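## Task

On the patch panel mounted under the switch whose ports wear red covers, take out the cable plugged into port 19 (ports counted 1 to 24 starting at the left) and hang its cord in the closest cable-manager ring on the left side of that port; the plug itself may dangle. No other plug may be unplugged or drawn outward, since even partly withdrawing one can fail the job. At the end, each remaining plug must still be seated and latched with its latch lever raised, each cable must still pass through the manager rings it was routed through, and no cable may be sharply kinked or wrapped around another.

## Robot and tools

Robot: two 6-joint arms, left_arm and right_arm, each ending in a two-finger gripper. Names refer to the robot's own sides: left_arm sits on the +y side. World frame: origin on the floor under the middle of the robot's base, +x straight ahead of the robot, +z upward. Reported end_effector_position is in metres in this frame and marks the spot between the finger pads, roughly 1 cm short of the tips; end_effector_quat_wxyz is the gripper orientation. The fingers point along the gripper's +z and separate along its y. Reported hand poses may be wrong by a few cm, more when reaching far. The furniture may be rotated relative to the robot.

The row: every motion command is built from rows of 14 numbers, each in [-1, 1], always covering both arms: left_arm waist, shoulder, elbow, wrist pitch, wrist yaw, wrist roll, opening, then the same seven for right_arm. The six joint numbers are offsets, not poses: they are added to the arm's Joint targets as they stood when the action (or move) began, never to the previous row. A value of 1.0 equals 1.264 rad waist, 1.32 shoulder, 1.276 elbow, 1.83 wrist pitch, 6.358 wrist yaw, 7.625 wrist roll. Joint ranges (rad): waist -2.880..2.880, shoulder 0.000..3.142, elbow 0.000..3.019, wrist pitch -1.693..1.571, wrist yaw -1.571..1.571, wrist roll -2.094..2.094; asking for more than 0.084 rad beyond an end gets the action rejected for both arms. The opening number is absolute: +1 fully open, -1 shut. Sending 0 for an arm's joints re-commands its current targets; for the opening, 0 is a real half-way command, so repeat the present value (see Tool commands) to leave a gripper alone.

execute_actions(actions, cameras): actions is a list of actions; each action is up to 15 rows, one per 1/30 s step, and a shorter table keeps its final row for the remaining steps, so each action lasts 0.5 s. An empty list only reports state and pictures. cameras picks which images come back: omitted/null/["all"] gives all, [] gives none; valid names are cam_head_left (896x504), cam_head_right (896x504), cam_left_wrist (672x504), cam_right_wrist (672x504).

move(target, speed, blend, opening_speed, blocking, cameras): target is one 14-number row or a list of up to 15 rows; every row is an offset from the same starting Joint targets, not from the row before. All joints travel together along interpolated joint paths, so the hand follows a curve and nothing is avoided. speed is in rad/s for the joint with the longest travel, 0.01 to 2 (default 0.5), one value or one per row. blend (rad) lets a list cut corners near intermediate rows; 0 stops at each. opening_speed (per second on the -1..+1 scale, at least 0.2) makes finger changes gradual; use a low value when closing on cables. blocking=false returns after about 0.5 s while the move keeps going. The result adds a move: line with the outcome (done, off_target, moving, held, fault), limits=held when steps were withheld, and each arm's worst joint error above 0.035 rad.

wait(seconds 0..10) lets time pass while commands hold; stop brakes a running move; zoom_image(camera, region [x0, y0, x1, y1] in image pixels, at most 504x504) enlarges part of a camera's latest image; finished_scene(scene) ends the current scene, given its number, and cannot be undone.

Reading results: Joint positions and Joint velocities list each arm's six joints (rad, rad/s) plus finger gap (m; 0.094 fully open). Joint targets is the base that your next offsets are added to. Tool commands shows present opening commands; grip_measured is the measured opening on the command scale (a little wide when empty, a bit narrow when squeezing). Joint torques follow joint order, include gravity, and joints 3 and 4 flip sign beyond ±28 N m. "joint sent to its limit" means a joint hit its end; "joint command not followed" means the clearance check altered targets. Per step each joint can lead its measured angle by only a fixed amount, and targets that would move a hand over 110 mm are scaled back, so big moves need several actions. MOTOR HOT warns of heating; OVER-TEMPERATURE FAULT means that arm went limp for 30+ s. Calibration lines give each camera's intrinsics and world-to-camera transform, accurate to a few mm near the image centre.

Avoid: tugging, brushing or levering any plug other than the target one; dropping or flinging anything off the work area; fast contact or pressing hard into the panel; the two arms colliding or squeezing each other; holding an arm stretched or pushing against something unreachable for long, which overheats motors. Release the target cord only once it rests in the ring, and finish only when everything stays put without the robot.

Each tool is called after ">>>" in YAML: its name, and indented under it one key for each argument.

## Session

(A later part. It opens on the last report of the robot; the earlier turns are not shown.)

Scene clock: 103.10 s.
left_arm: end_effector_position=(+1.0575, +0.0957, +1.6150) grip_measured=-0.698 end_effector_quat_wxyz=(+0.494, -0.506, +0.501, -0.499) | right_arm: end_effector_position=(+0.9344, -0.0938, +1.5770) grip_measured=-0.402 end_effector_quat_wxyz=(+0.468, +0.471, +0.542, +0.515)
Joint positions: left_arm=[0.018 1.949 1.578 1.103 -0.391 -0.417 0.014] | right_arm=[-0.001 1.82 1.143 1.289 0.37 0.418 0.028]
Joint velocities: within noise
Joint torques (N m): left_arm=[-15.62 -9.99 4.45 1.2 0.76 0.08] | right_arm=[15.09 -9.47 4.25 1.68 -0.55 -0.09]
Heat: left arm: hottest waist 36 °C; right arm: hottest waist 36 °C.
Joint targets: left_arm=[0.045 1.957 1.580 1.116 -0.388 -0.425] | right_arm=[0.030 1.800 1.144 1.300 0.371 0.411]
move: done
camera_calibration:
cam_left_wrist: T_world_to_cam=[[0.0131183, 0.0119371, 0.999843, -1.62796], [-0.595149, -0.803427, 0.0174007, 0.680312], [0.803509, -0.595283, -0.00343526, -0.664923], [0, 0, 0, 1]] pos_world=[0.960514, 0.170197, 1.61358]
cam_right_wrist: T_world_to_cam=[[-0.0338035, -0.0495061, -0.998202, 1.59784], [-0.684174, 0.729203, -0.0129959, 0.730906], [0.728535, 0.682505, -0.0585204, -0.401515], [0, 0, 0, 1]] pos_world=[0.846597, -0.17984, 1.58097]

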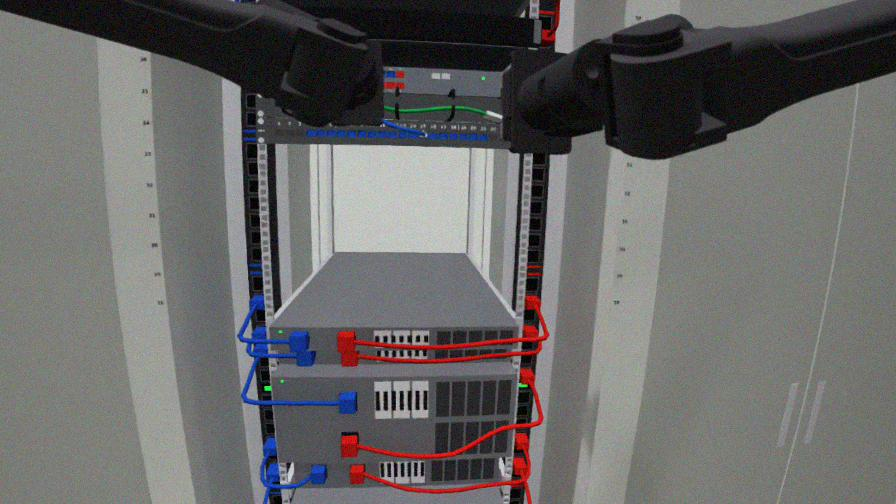

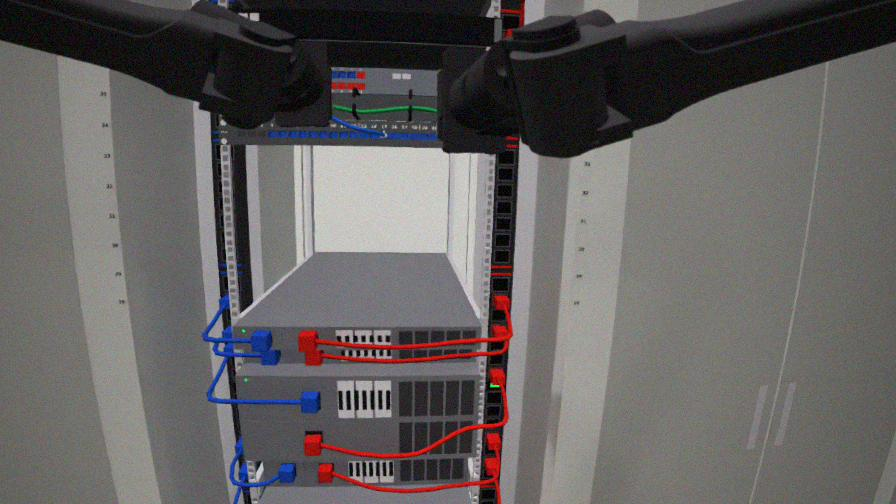

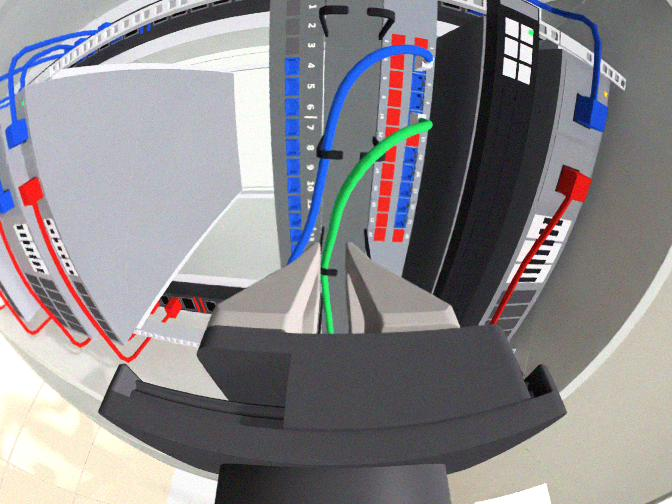

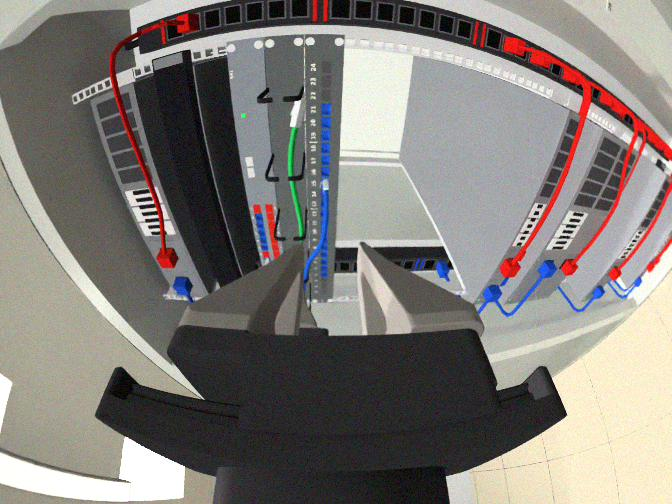

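>>> move:
  target: [0.0237,0.0311,0.1324,-0.0754,0.0035,-0.0029,-0.7,0,0,0,0,0,0,-0.4]
  speed: 0.12

>>> zoom_image:
  camera: "cam_left_wrist"
  region: [280, 60, 410, 300]

Scene clock: 105.23 s.
left_arm: end_effector_position=(+1.1019, +0.1046, +1.6157) grip_measured=-0.698 end_effector_quat_wxyz=(+0.494, -0.507, +0.500, -0.499) | right_arm: end_effector_position=(+0.9344, -0.0938, +1.5770) grip_measured=-0.402 end_effector_quat_wxyz=(+0.468, +0.471, +0.542, +0.515)
Joint positions: left_arm=[0.047 1.983 1.723 0.986 -0.368 -0.439 0.014] | right_arm=[-0.001 1.82 1.143 1.289 0.37 0.418 0.028]
Joint velocities: within noise
Joint torques (N m): left_arm=[-16.21 -9.99 6.52 0.42 0.74 0.03] | right_arm=[14.62 -9.7 4.22 1.72 -0.51 -0.05]
Heat: left arm: hottest waist 36 °C; right arm: hottest waist 36 °C.
Joint targets: left_arm=[0.075 1.998 1.749 0.977 -0.366 -0.447] | right_arm=[0.030 1.800 1.144 1.300 0.371 0.411]
move: done
camera_calibration:
cam_left_wrist: T_world_to_cam=[[0.011895, 0.0136205, 0.999836, -1.62808], [-0.593963, -0.804291, 0.018023, 0.711661], [0.804405, -0.59408, -0.00147698, -0.699515], [0, 0, 0, 1]] pos_world=[1.00476, 0.17899, 1.61396]
cam_right_wrist: T_world_to_cam=[[-0.0338035, -0.0495061, -0.998202, 1.59784], [-0.684174, 0.729203, -0.0129959, 0.730906], [0.728535, 0.682505, -0.0585204, -0.401515], [0, 0, 0, 1]] pos_world=[0.846597, -0.17984, 1.58097]

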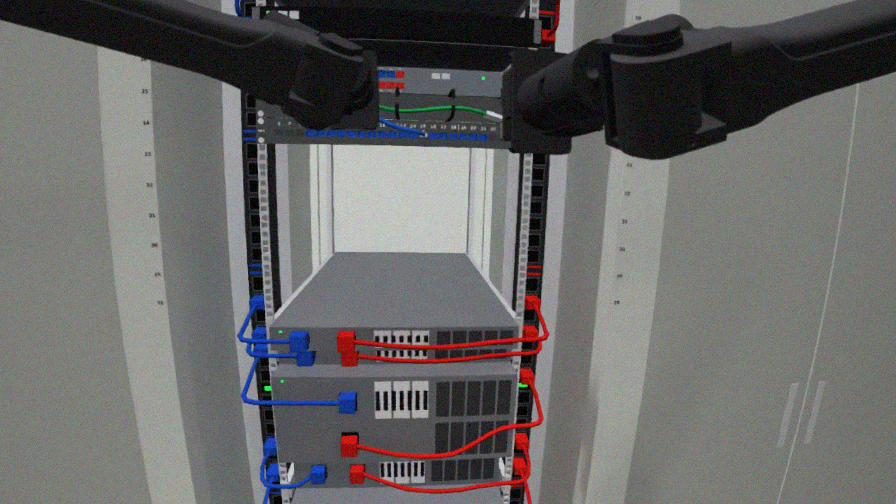

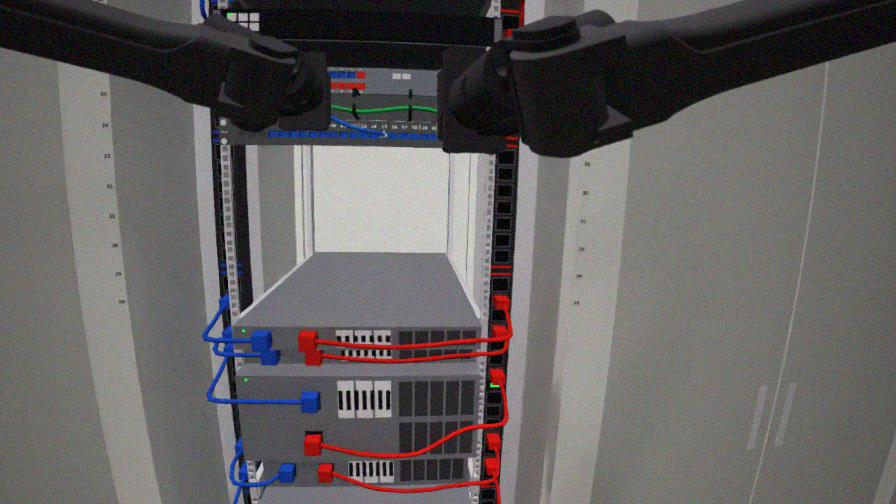

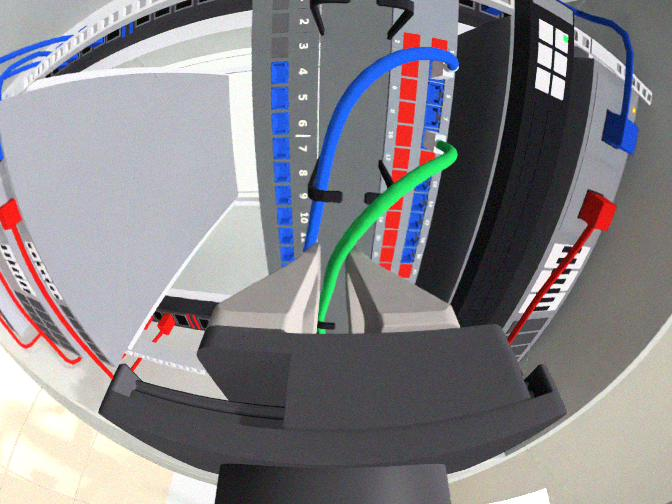

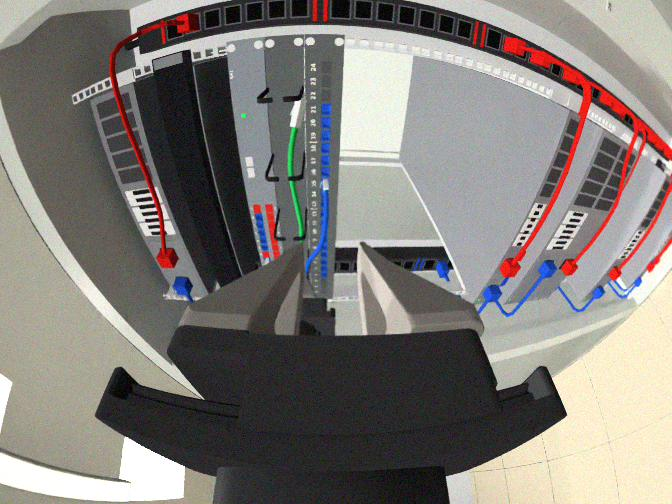

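Scaled by 2.100 from the camera's 672x504 image, which has a finer 960x720 frame.

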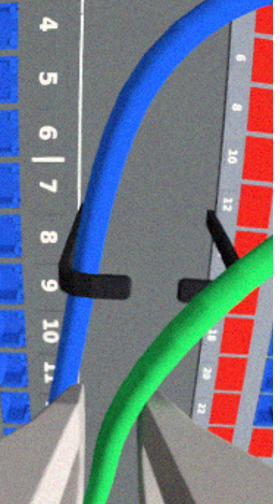

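>>> move:
  target: [0,0,0,0,0,0,-0.92,0,0,0,0,0,0,-0.4]
  opening_speed: 0.3

>>> zoom_image:
  camera: "cam_left_wrist"
  region: [280, 60, 410, 300]

Scene clock: 106.50 s.
left_arm: end_effector_position=(+1.1017, +0.1037, +1.6154) grip_measured=-0.889 end_effector_quat_wxyz=(+0.494, -0.506, +0.501, -0.500) | right_arm: end_effector_position=(+0.9344, -0.0938, +1.5770) grip_measured=-0.402 end_effector_quat_wxyz=(+0.468, +0.471, +0.542, +0.515)
Joint positions: left_arm=[0.047 1.984 1.723 0.985 -0.367 -0.44 0.005] | right_arm=[-0.001 1.82 1.143 1.289 0.37 0.418 0.028]
Joint velocities: within noise
Joint torques (N m): left_arm=[-16.21 -10.11 6.49 0.55 0.71 0.05] | right_arm=[14.86 -9.52 4.16 1.69 -0.56 -0.09]
Heat: left arm: hottest waist 36 °C; right arm: hottest waist 36 °C.
Joint targets: left_arm=[0.075 1.998 1.749 0.978 -0.366 -0.447] | right_arm=[0.030 1.800 1.144 1.300 0.371 0.411]
move: done
camera_calibration:
cam_left_wrist: T_world_to_cam=[[0.0116208, 0.0137014, 0.999839, -1.62753], [-0.59565, -0.803044, 0.0179277, 0.712755], [0.80316, -0.595762, -0.00117077, -0.69885], [0, 0, 0, 1]] pos_world=[1.00475, 0.178325, 1.61367]
cam_right_wrist: T_world_to_cam=[[-0.0338035, -0.0495061, -0.998202, 1.59784], [-0.684174, 0.729203, -0.0129959, 0.730906], [0.728535, 0.682505, -0.0585204, -0.401515], [0, 0, 0, 1]] pos_world=[0.846597, -0.17984, 1.58097]

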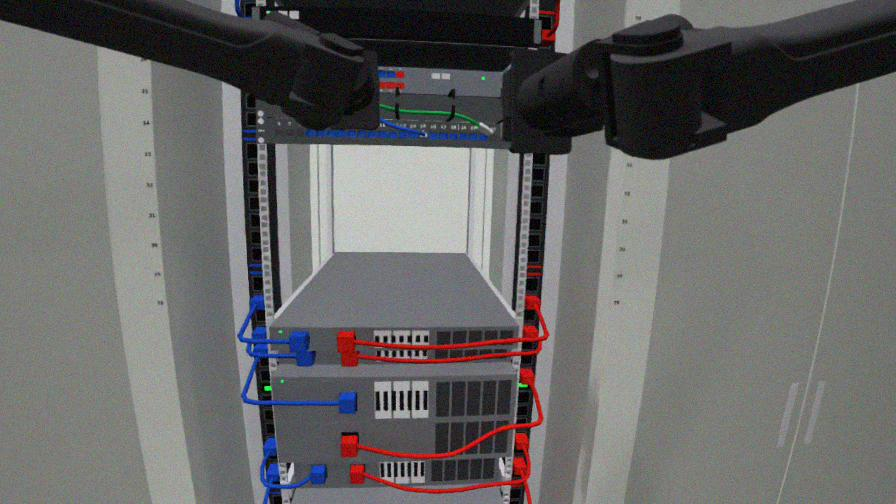

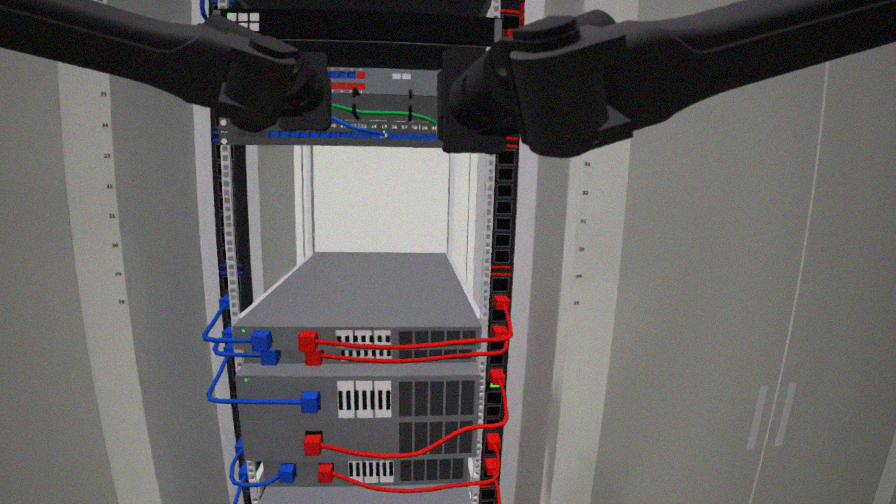

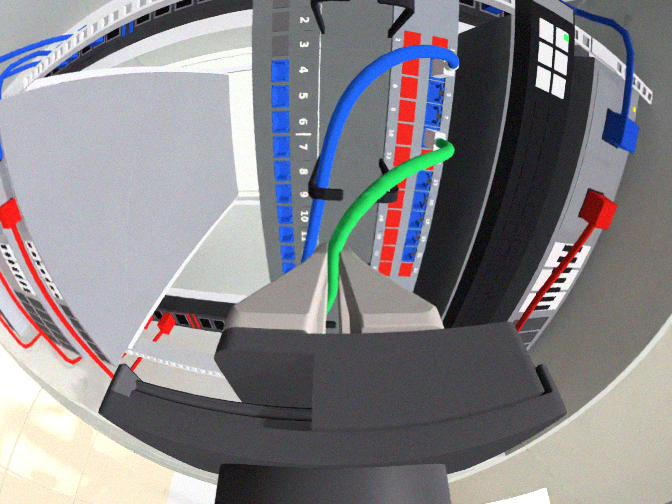

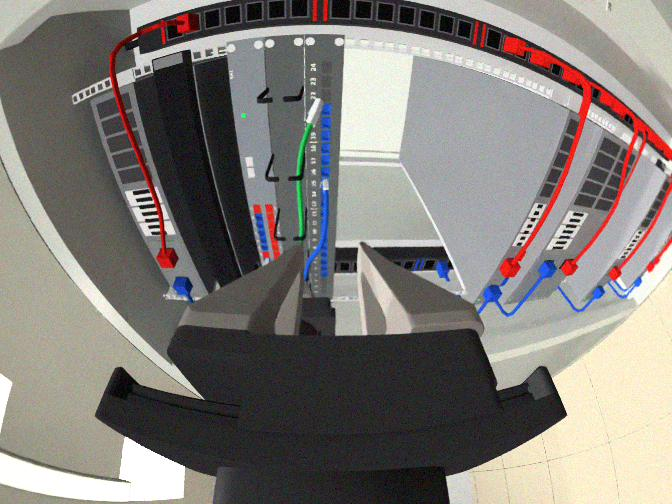

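Scaled by 2.100 from the camera's 672x504 image, which has a finer 960x720 frame.

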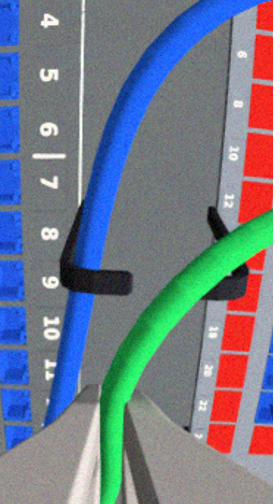

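>>> zoom_image:
  camera: "cam_right_wrist"
  region: [250, 70, 340, 260]

>>> zoom_image:
  camera: "cam_head_left"
  region: [380, 70, 510, 150]

Scaled by 2.653 from the camera's 672x504 image, which has a finer 960x720 frame.

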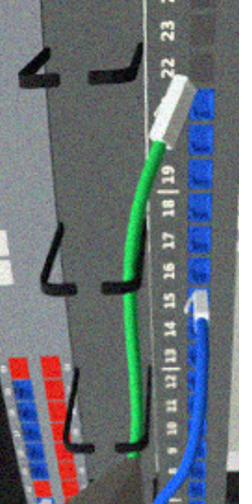

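Scaled by 3.877 from the camera's 896x504 image, which has a finer 1280x720 frame.

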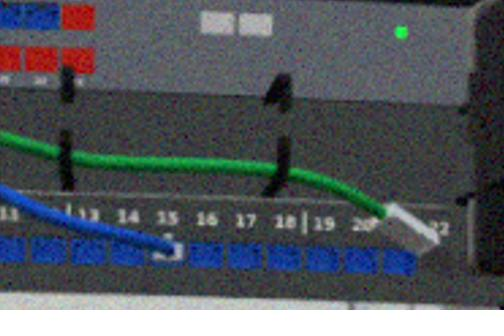

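>>> move:
  target: [0.014,0.0157,0.0582,-0.0321,0.0021,-0.0017,-0.92,0,0,0,0,0,0,-0.4]
  speed: 0.1

>>> zoom_image:
  camera: "cam_left_wrist"
  region: [280, 100, 410, 340]

>>> zoom_image:
  camera: "cam_right_wrist"
  region: [250, 70, 340, 260]

Scene clock: 108.27 s.
left_arm: end_effector_position=(+1.1186, +0.0995, +1.6123) grip_measured=-0.891 end_effector_quat_wxyz=(+0.490, -0.502, +0.506, -0.502) | right_arm: end_effector_position=(+0.9344, -0.0938, +1.5770) grip_measured=-0.402 end_effector_quat_wxyz=(+0.468, +0.471, +0.542, +0.515)
Joint positions: left_arm=[0.058 2.01 1.79 0.925 -0.354 -0.45 0.005] | right_arm=[-0.001 1.82 1.143 1.289 0.37 0.418 0.028]
Joint velocities: within noise
Joint torques (N m): left_arm=[-16.15 -10.99 7.15 0.64 0.67 0] | right_arm=[14.62 -9.47 4.31 1.76 -0.55 -0.1]
Heat: left arm: hottest waist 36 °C; right arm: hottest waist 36 °C.
Joint targets: left_arm=[0.092 2.019 1.823 0.919 -0.353 -0.460] | right_arm=[0.030 1.800 1.144 1.300 0.371 0.411]
move: done
camera_calibration:
cam_left_wrist: T_world_to_cam=[[0.0137295, 0.0101357, 0.999854, -1.62657], [-0.608632, -0.793283, 0.0163991, 0.735487], [0.793334, -0.608768, -0.00472248, -0.696924], [0, 0, 0, 1]] pos_world=[1.02287, 0.175671, 1.61099]
cam_right_wrist: T_world_to_cam=[[-0.0338035, -0.0495061, -0.998202, 1.59784], [-0.684174, 0.729203, -0.0129959, 0.730906], [0.728535, 0.682505, -0.0585204, -0.401515], [0, 0, 0, 1]] pos_world=[0.846597, -0.17984, 1.58097]

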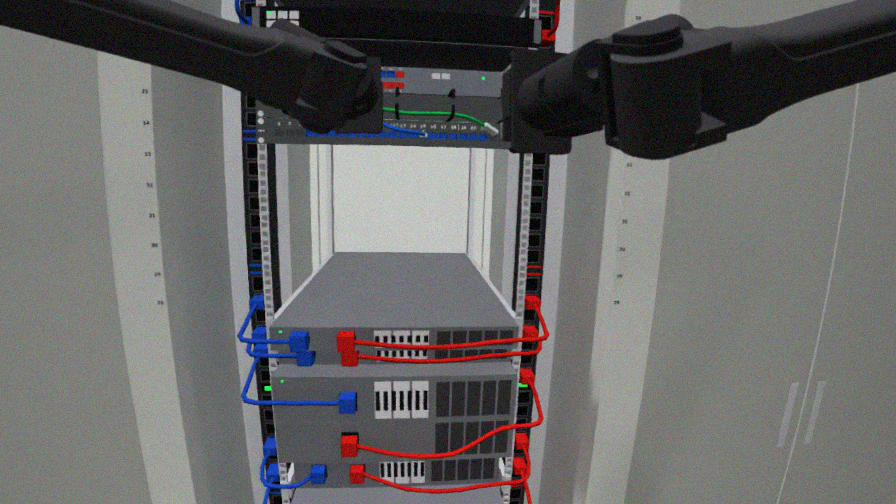

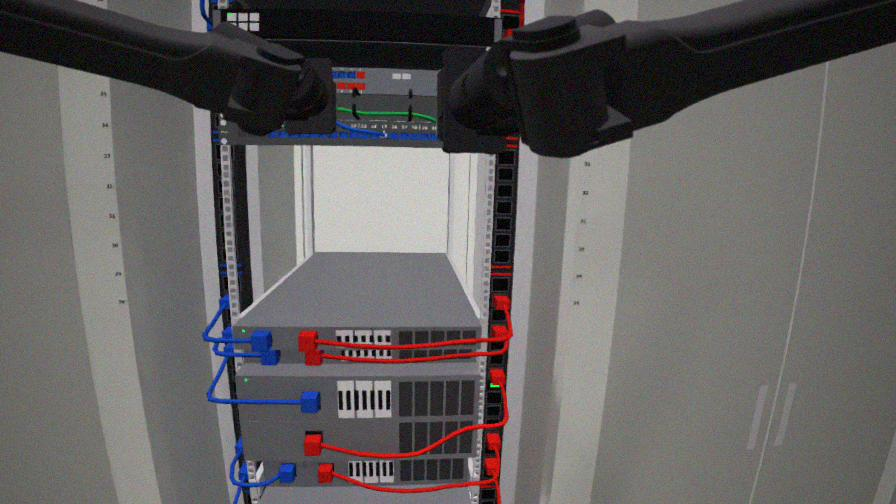

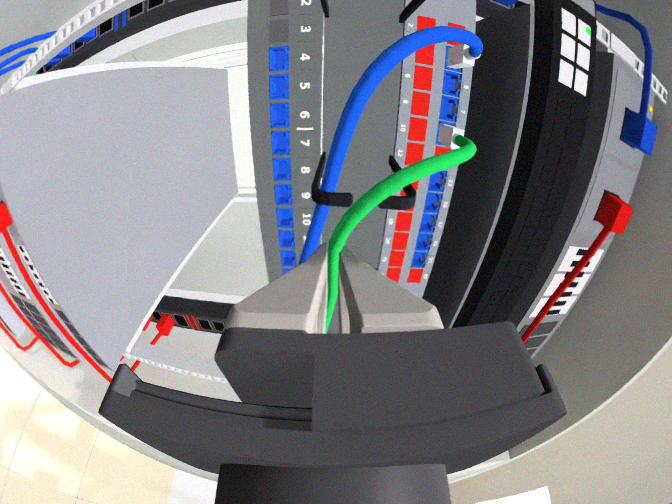

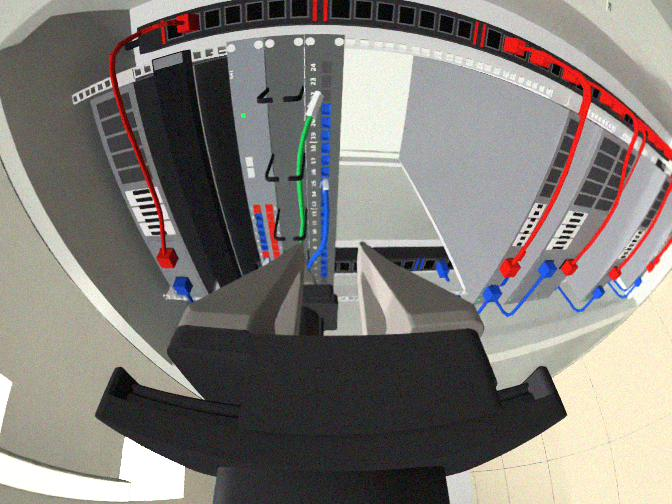

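Scaled by 2.100 from the camera's 672x504 image, which has a finer 960x720 frame.

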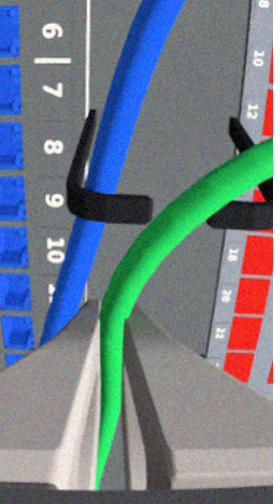

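Scaled by 2.653 from the camera's 672x504 image, which has a finer 960x720 frame.

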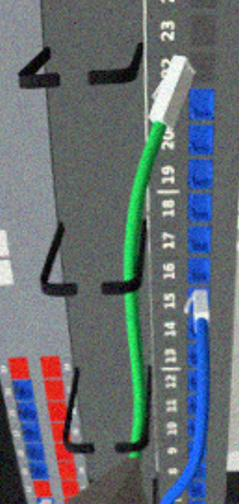

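>>> move:
  target: [0.0103,-0.018,-0.035,0,0.0015,-0.0472,-0.92,0,0,0,0,0,0,-0.4]
  speed: 0.2

>>> zoom_image:
  camera: "cam_left_wrist"
  region: [260, 100, 420, 340]

>>> zoom_image:
  camera: "cam_right_wrist"
  region: [250, 70, 340, 260]

Scene clock: 111.67 s.
left_arm: end_effector_position=(+1.1177, +0.0986, +1.6108) grip_measured=-0.891 end_effector_quat_wxyz=(+0.395, -0.577, +0.413, -0.584) | right_arm: end_effector_position=(+0.9344, -0.0938, +1.5770) grip_measured=-0.402 end_effector_quat_wxyz=(+0.468, +0.471, +0.542, +0.515)
Joint positions: left_arm=[0.062 2.008 1.783 0.925 -0.338 -0.801 0.005] | right_arm=[-0.001 1.82 1.143 1.289 0.37 0.418 0.028]
Joint velocities: within noise
Joint torques (N m): left_arm=[-15.38 -12.81 4.08 0.65 0.41 -0.07] | right_arm=[14.51 -9.76 4.29 1.72 -0.53 -0.11]
Heat: left arm: hottest waist 36 °C; right arm: hottest waist 36 °C.
Joint targets: left_arm=[0.105 1.995 1.779 0.919 -0.343 -0.820] | right_arm=[0.030 1.800 1.144 1.300 0.371 0.411]
move: off_target (left_arm); left_arm: the waist is farthest, 0.043 rad from its target
camera_calibration:
cam_left_wrist: T_world_to_cam=[[0.0129279, 0.349522, 0.936839, -1.55614], [-0.612969, -0.737458, 0.283594, 0.303161], [0.790001, -0.577919, 0.204712, -1.03346], [0, 0, 0, 1]] pos_world=[1.02238, 0.170219, 1.58344]
cam_right_wrist: T_world_to_cam=[[-0.0338035, -0.0495061, -0.998202, 1.59784], [-0.684174, 0.729203, -0.0129959, 0.730906], [0.728535, 0.682505, -0.0585204, -0.401515], [0, 0, 0, 1]] pos_world=[0.846597, -0.17984, 1.58097]

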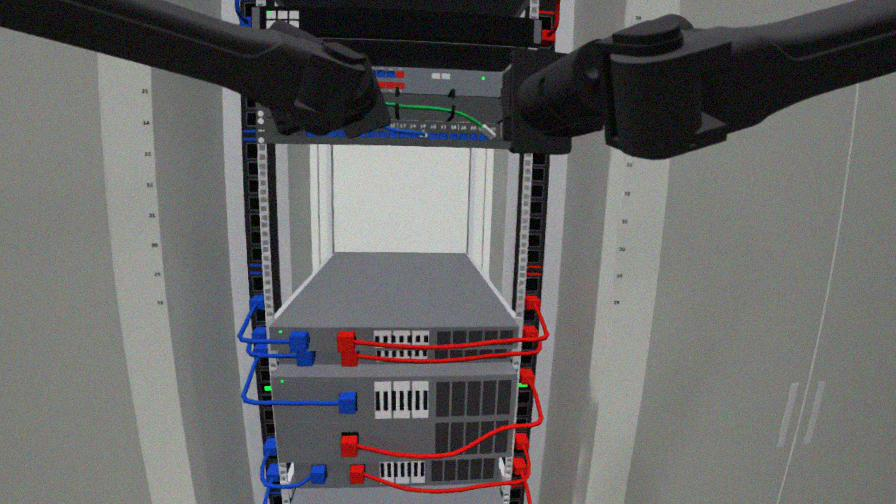

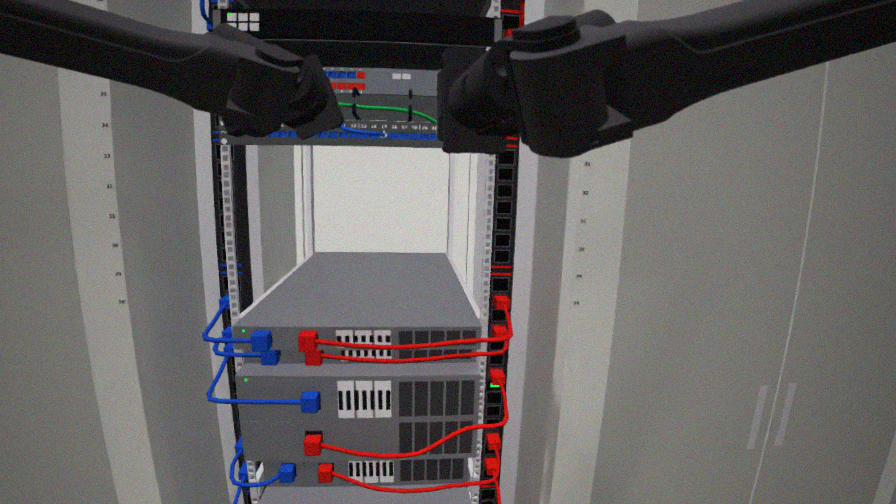

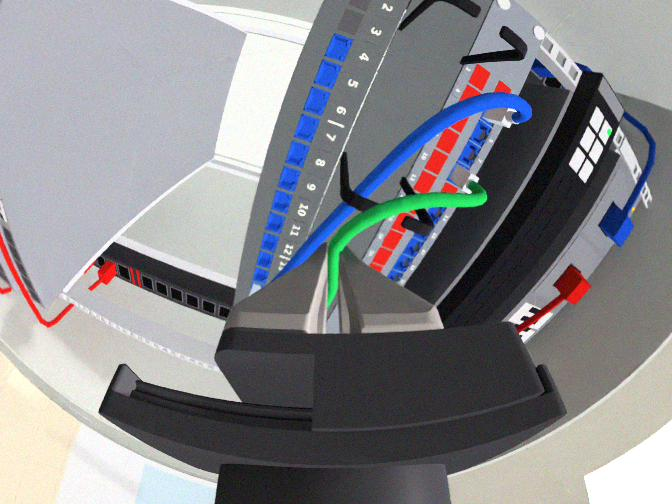

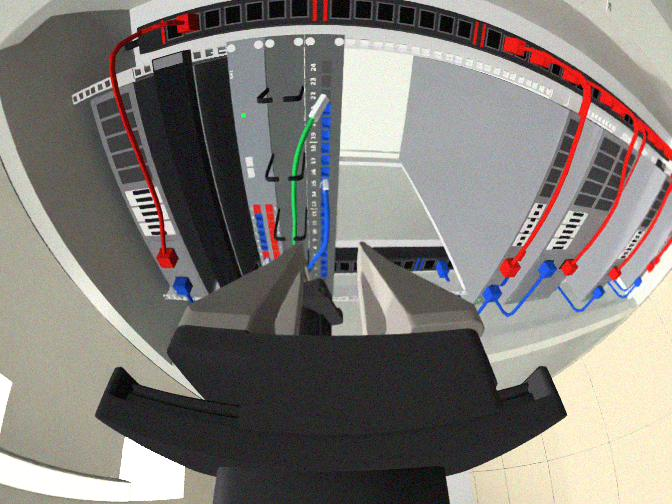

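Scaled by 2.100 from the camera's 672x504 image, which has a finer 960x720 frame.

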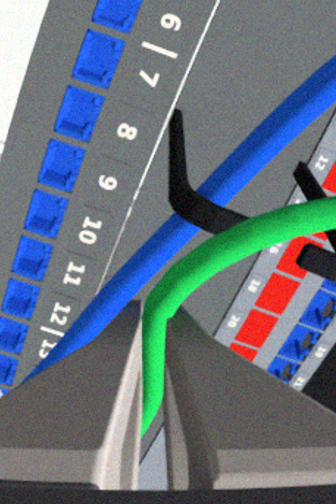

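Scaled by 2.653 from the camera's 672x504 image, which has a finer 960x720 frame.

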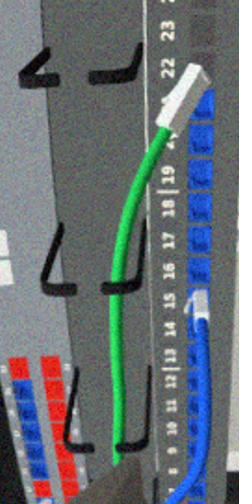

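>>> move:
  target: [0.0119,0.0288,0.0752,-0.0279,0.0024,0.0155,-0.92,0,0,0,0,0,0,-0.4]
  speed: 0.1

>>> zoom_image:
  camera: "cam_left_wrist"
  region: [260, 100, 420, 340]

>>> zoom_image:
  camera: "cam_right_wrist"
  region: [250, 70, 340, 260]

Scene clock: 114.13 s.
left_arm: end_effector_position=(+1.1315, +0.0978, +1.6122) grip_measured=-0.891 end_effector_quat_wxyz=(+0.424, -0.549, +0.445, -0.566) | right_arm: end_effector_position=(+0.9344, -0.0938, +1.5770) grip_measured=-0.402 end_effector_quat_wxyz=(+0.468, +0.471, +0.542, +0.515)
Joint positions: left_arm=[0.069 2.025 1.838 0.876 -0.321 -0.701 0.005] | right_arm=[-0.001 1.82 1.143 1.289 0.37 0.418 0.028]
Joint velocities: within noise
Joint torques (N m): left_arm=[-15.03 -11.4 7.51 0.57 0.34 0.1] | right_arm=[15.27 -9.76 4.15 1.77 -0.55 -0.05]
Heat: left arm: hottest waist 36 °C; right arm: hottest waist 36 °C.
Joint targets: left_arm=[0.120 2.033 1.875 0.868 -0.328 -0.702] | right_arm=[0.030 1.800 1.144 1.300 0.371 0.411]
move: off_target (left_arm); left_arm: the waist is farthest, 0.051 rad from its target
camera_calibration:
cam_left_wrist: T_world_to_cam=[[0.00740456, 0.246854, 0.969024, -1.59297], [-0.624992, -0.755316, 0.197189, 0.465288], [0.780596, -0.607092, 0.148689, -0.941338], [0, 0, 0, 1]] pos_world=[1.0374, 0.173191, 1.59184]
cam_right_wrist: T_world_to_cam=[[-0.0338035, -0.0495061, -0.998202, 1.59784], [-0.684174, 0.729203, -0.0129959, 0.730906], [0.728535, 0.682505, -0.0585204, -0.401515], [0, 0, 0, 1]] pos_world=[0.846597, -0.17984, 1.58097]

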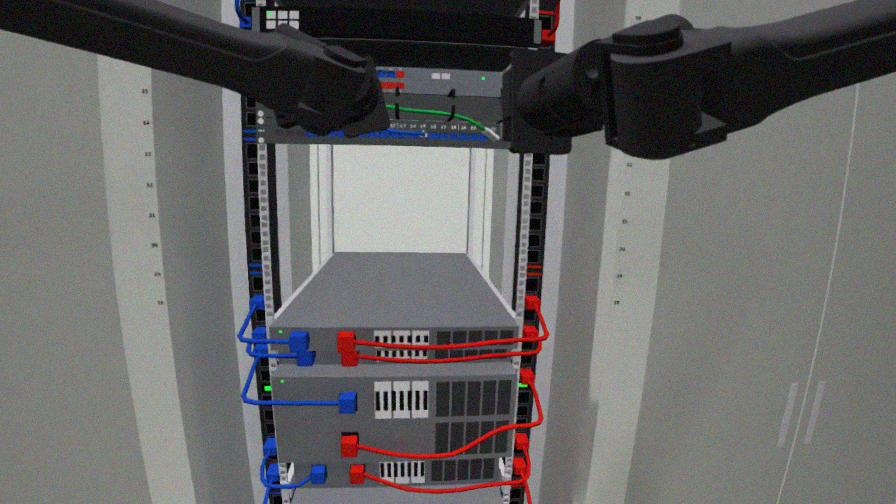

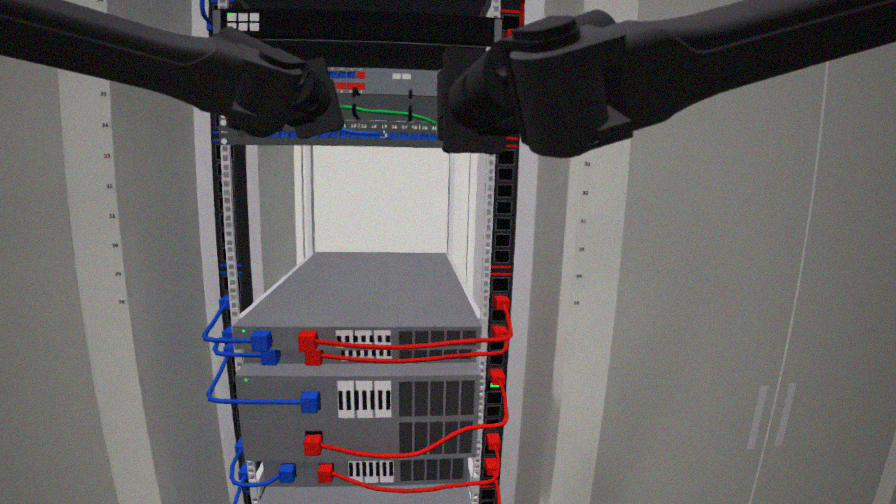

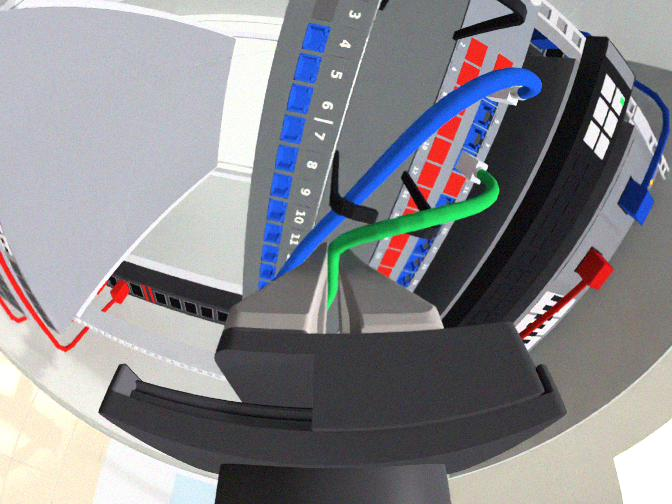

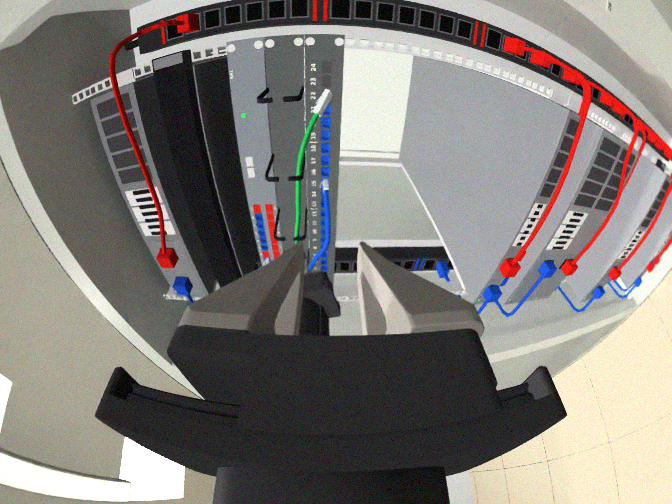

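Scaled by 2.100 from the camera's 672x504 image, which has a finer 960x720 frame.

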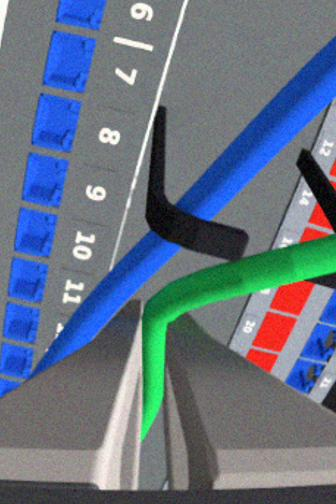

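Scaled by 2.653 from the camera's 672x504 image, which has a finer 960x720 frame.

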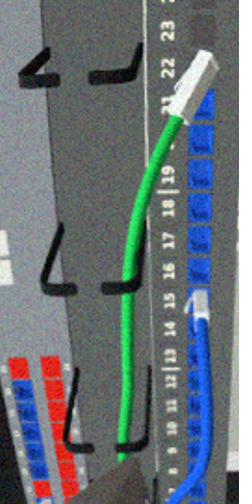

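>>> zoom_image:
  camera: "cam_left_wrist"
  region: [320, 160, 440, 260]

Scaled by 4.200 from the camera's 672x504 image, which has a finer 960x720 frame.

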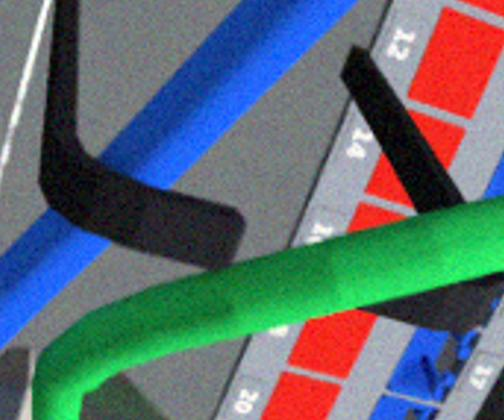

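>>> move:
  target: [0,0,0,0,0,0,-0.92,-0.0506,0.1326,0.355,-0.0973,0.0014,0.0025,-0.6]
  speed: 0.25

>>> zoom_image:
  camera: "cam_right_wrist"
  region: [250, 70, 400, 320]

>>> zoom_image:
  camera: "cam_left_wrist"
  region: [320, 160, 440, 260]

Scene clock: 119.80 s.
left_arm: end_effector_position=(+1.1315, +0.0978, +1.6122) grip_measured=-0.891 end_effector_quat_wxyz=(+0.424, -0.549, +0.445, -0.566) | right_arm: end_effector_position=(+1.0498, -0.0876, +1.6195) grip_measured=-0.598 end_effector_quat_wxyz=(+0.495, +0.503, +0.495, +0.508)
Joint positions: left_arm=[0.069 2.025 1.838 0.876 -0.321 -0.7 0.005] | right_arm=[-0.006 1.959 1.568 1.13 0.378 0.418 0.019]
Joint velocities: within noise
Joint torques (N m): left_arm=[-15.03 -11.34 7.51 0.57 0.34 0.11] | right_arm=[12.86 -8.88 7.24 0.87 -0.56 0.1]
Heat: left arm: hottest waist 36 °C; right arm: hottest waist 36 °C.
Joint targets: left_arm=[0.120 2.033 1.875 0.868 -0.328 -0.702] | right_arm=[-0.034 1.975 1.597 1.122 0.380 0.430]
move: off_target (left_arm); left_arm: the waist is farthest, 0.051 rad from its target
camera_calibration:
cam_left_wrist: T_world_to_cam=[[0.00737592, 0.246115, 0.969213, -1.59317], [-0.624997, -0.755466, 0.196594, 0.466267], [0.780592, -0.607205, 0.148249, -0.940613], [0, 0, 0, 1]] pos_world=[1.0374, 0.173207, 1.5919]
cam_right_wrist: T_world_to_cam=[[-0.00298302, -0.00366117, -0.999989, 1.61911], [-0.596971, 0.802262, -0.00115646, 0.701545], [0.802257, 0.596961, -0.00457877, -0.659532], [0, 0, 0, 1]] pos_world=[0.952746, -0.16318, 1.61688]

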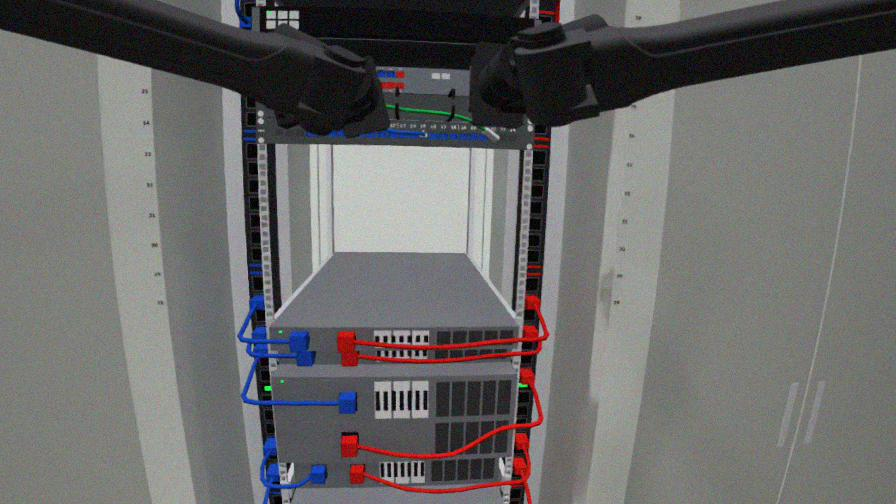

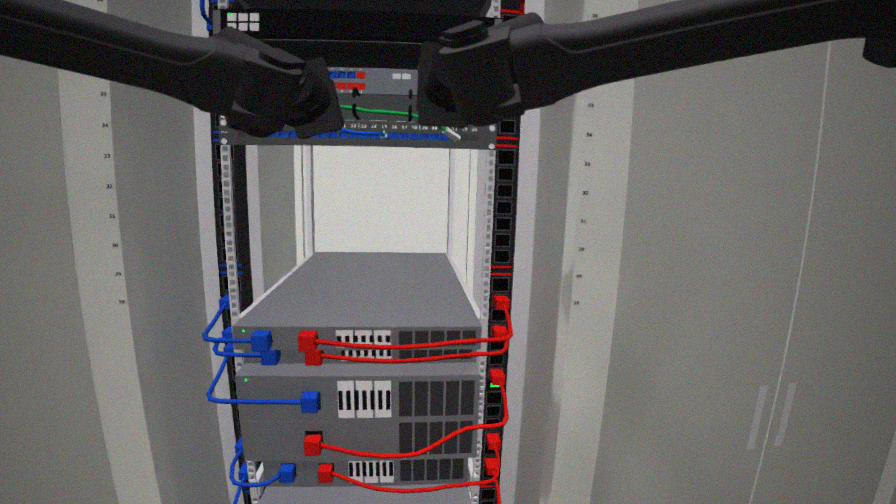

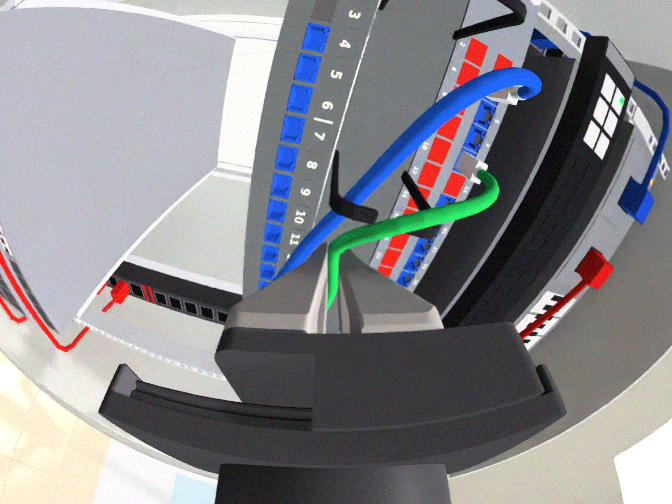

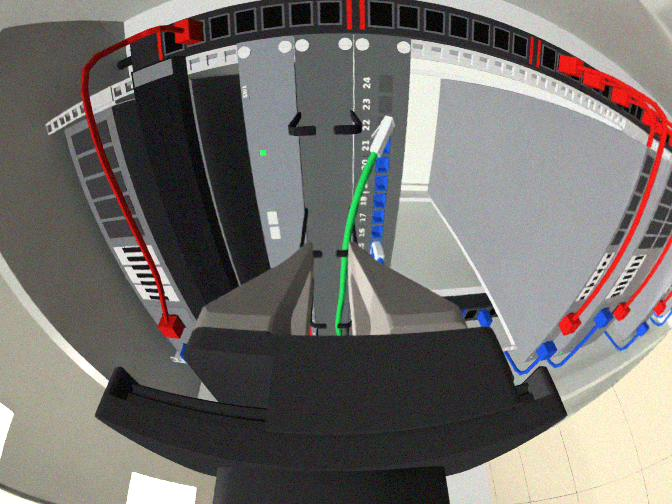

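Scaled by 2.016 from the camera's 672x504 image, which has a finer 960x720 frame.

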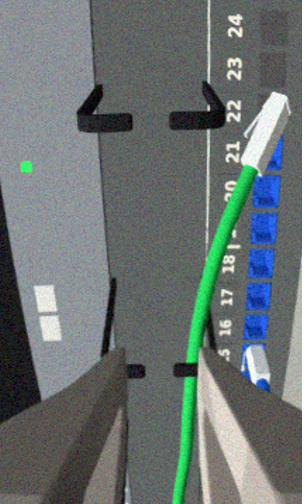

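Scaled by 4.200 from the camera's 672x504 image, which has a finer 960x720 frame.

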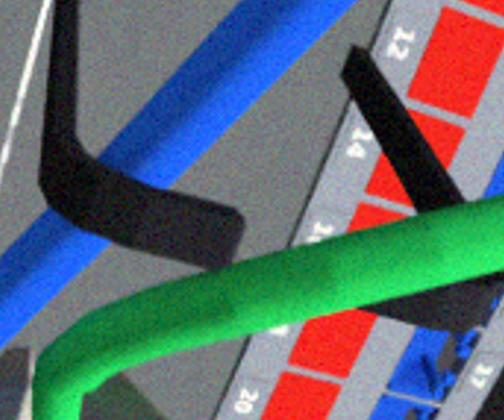

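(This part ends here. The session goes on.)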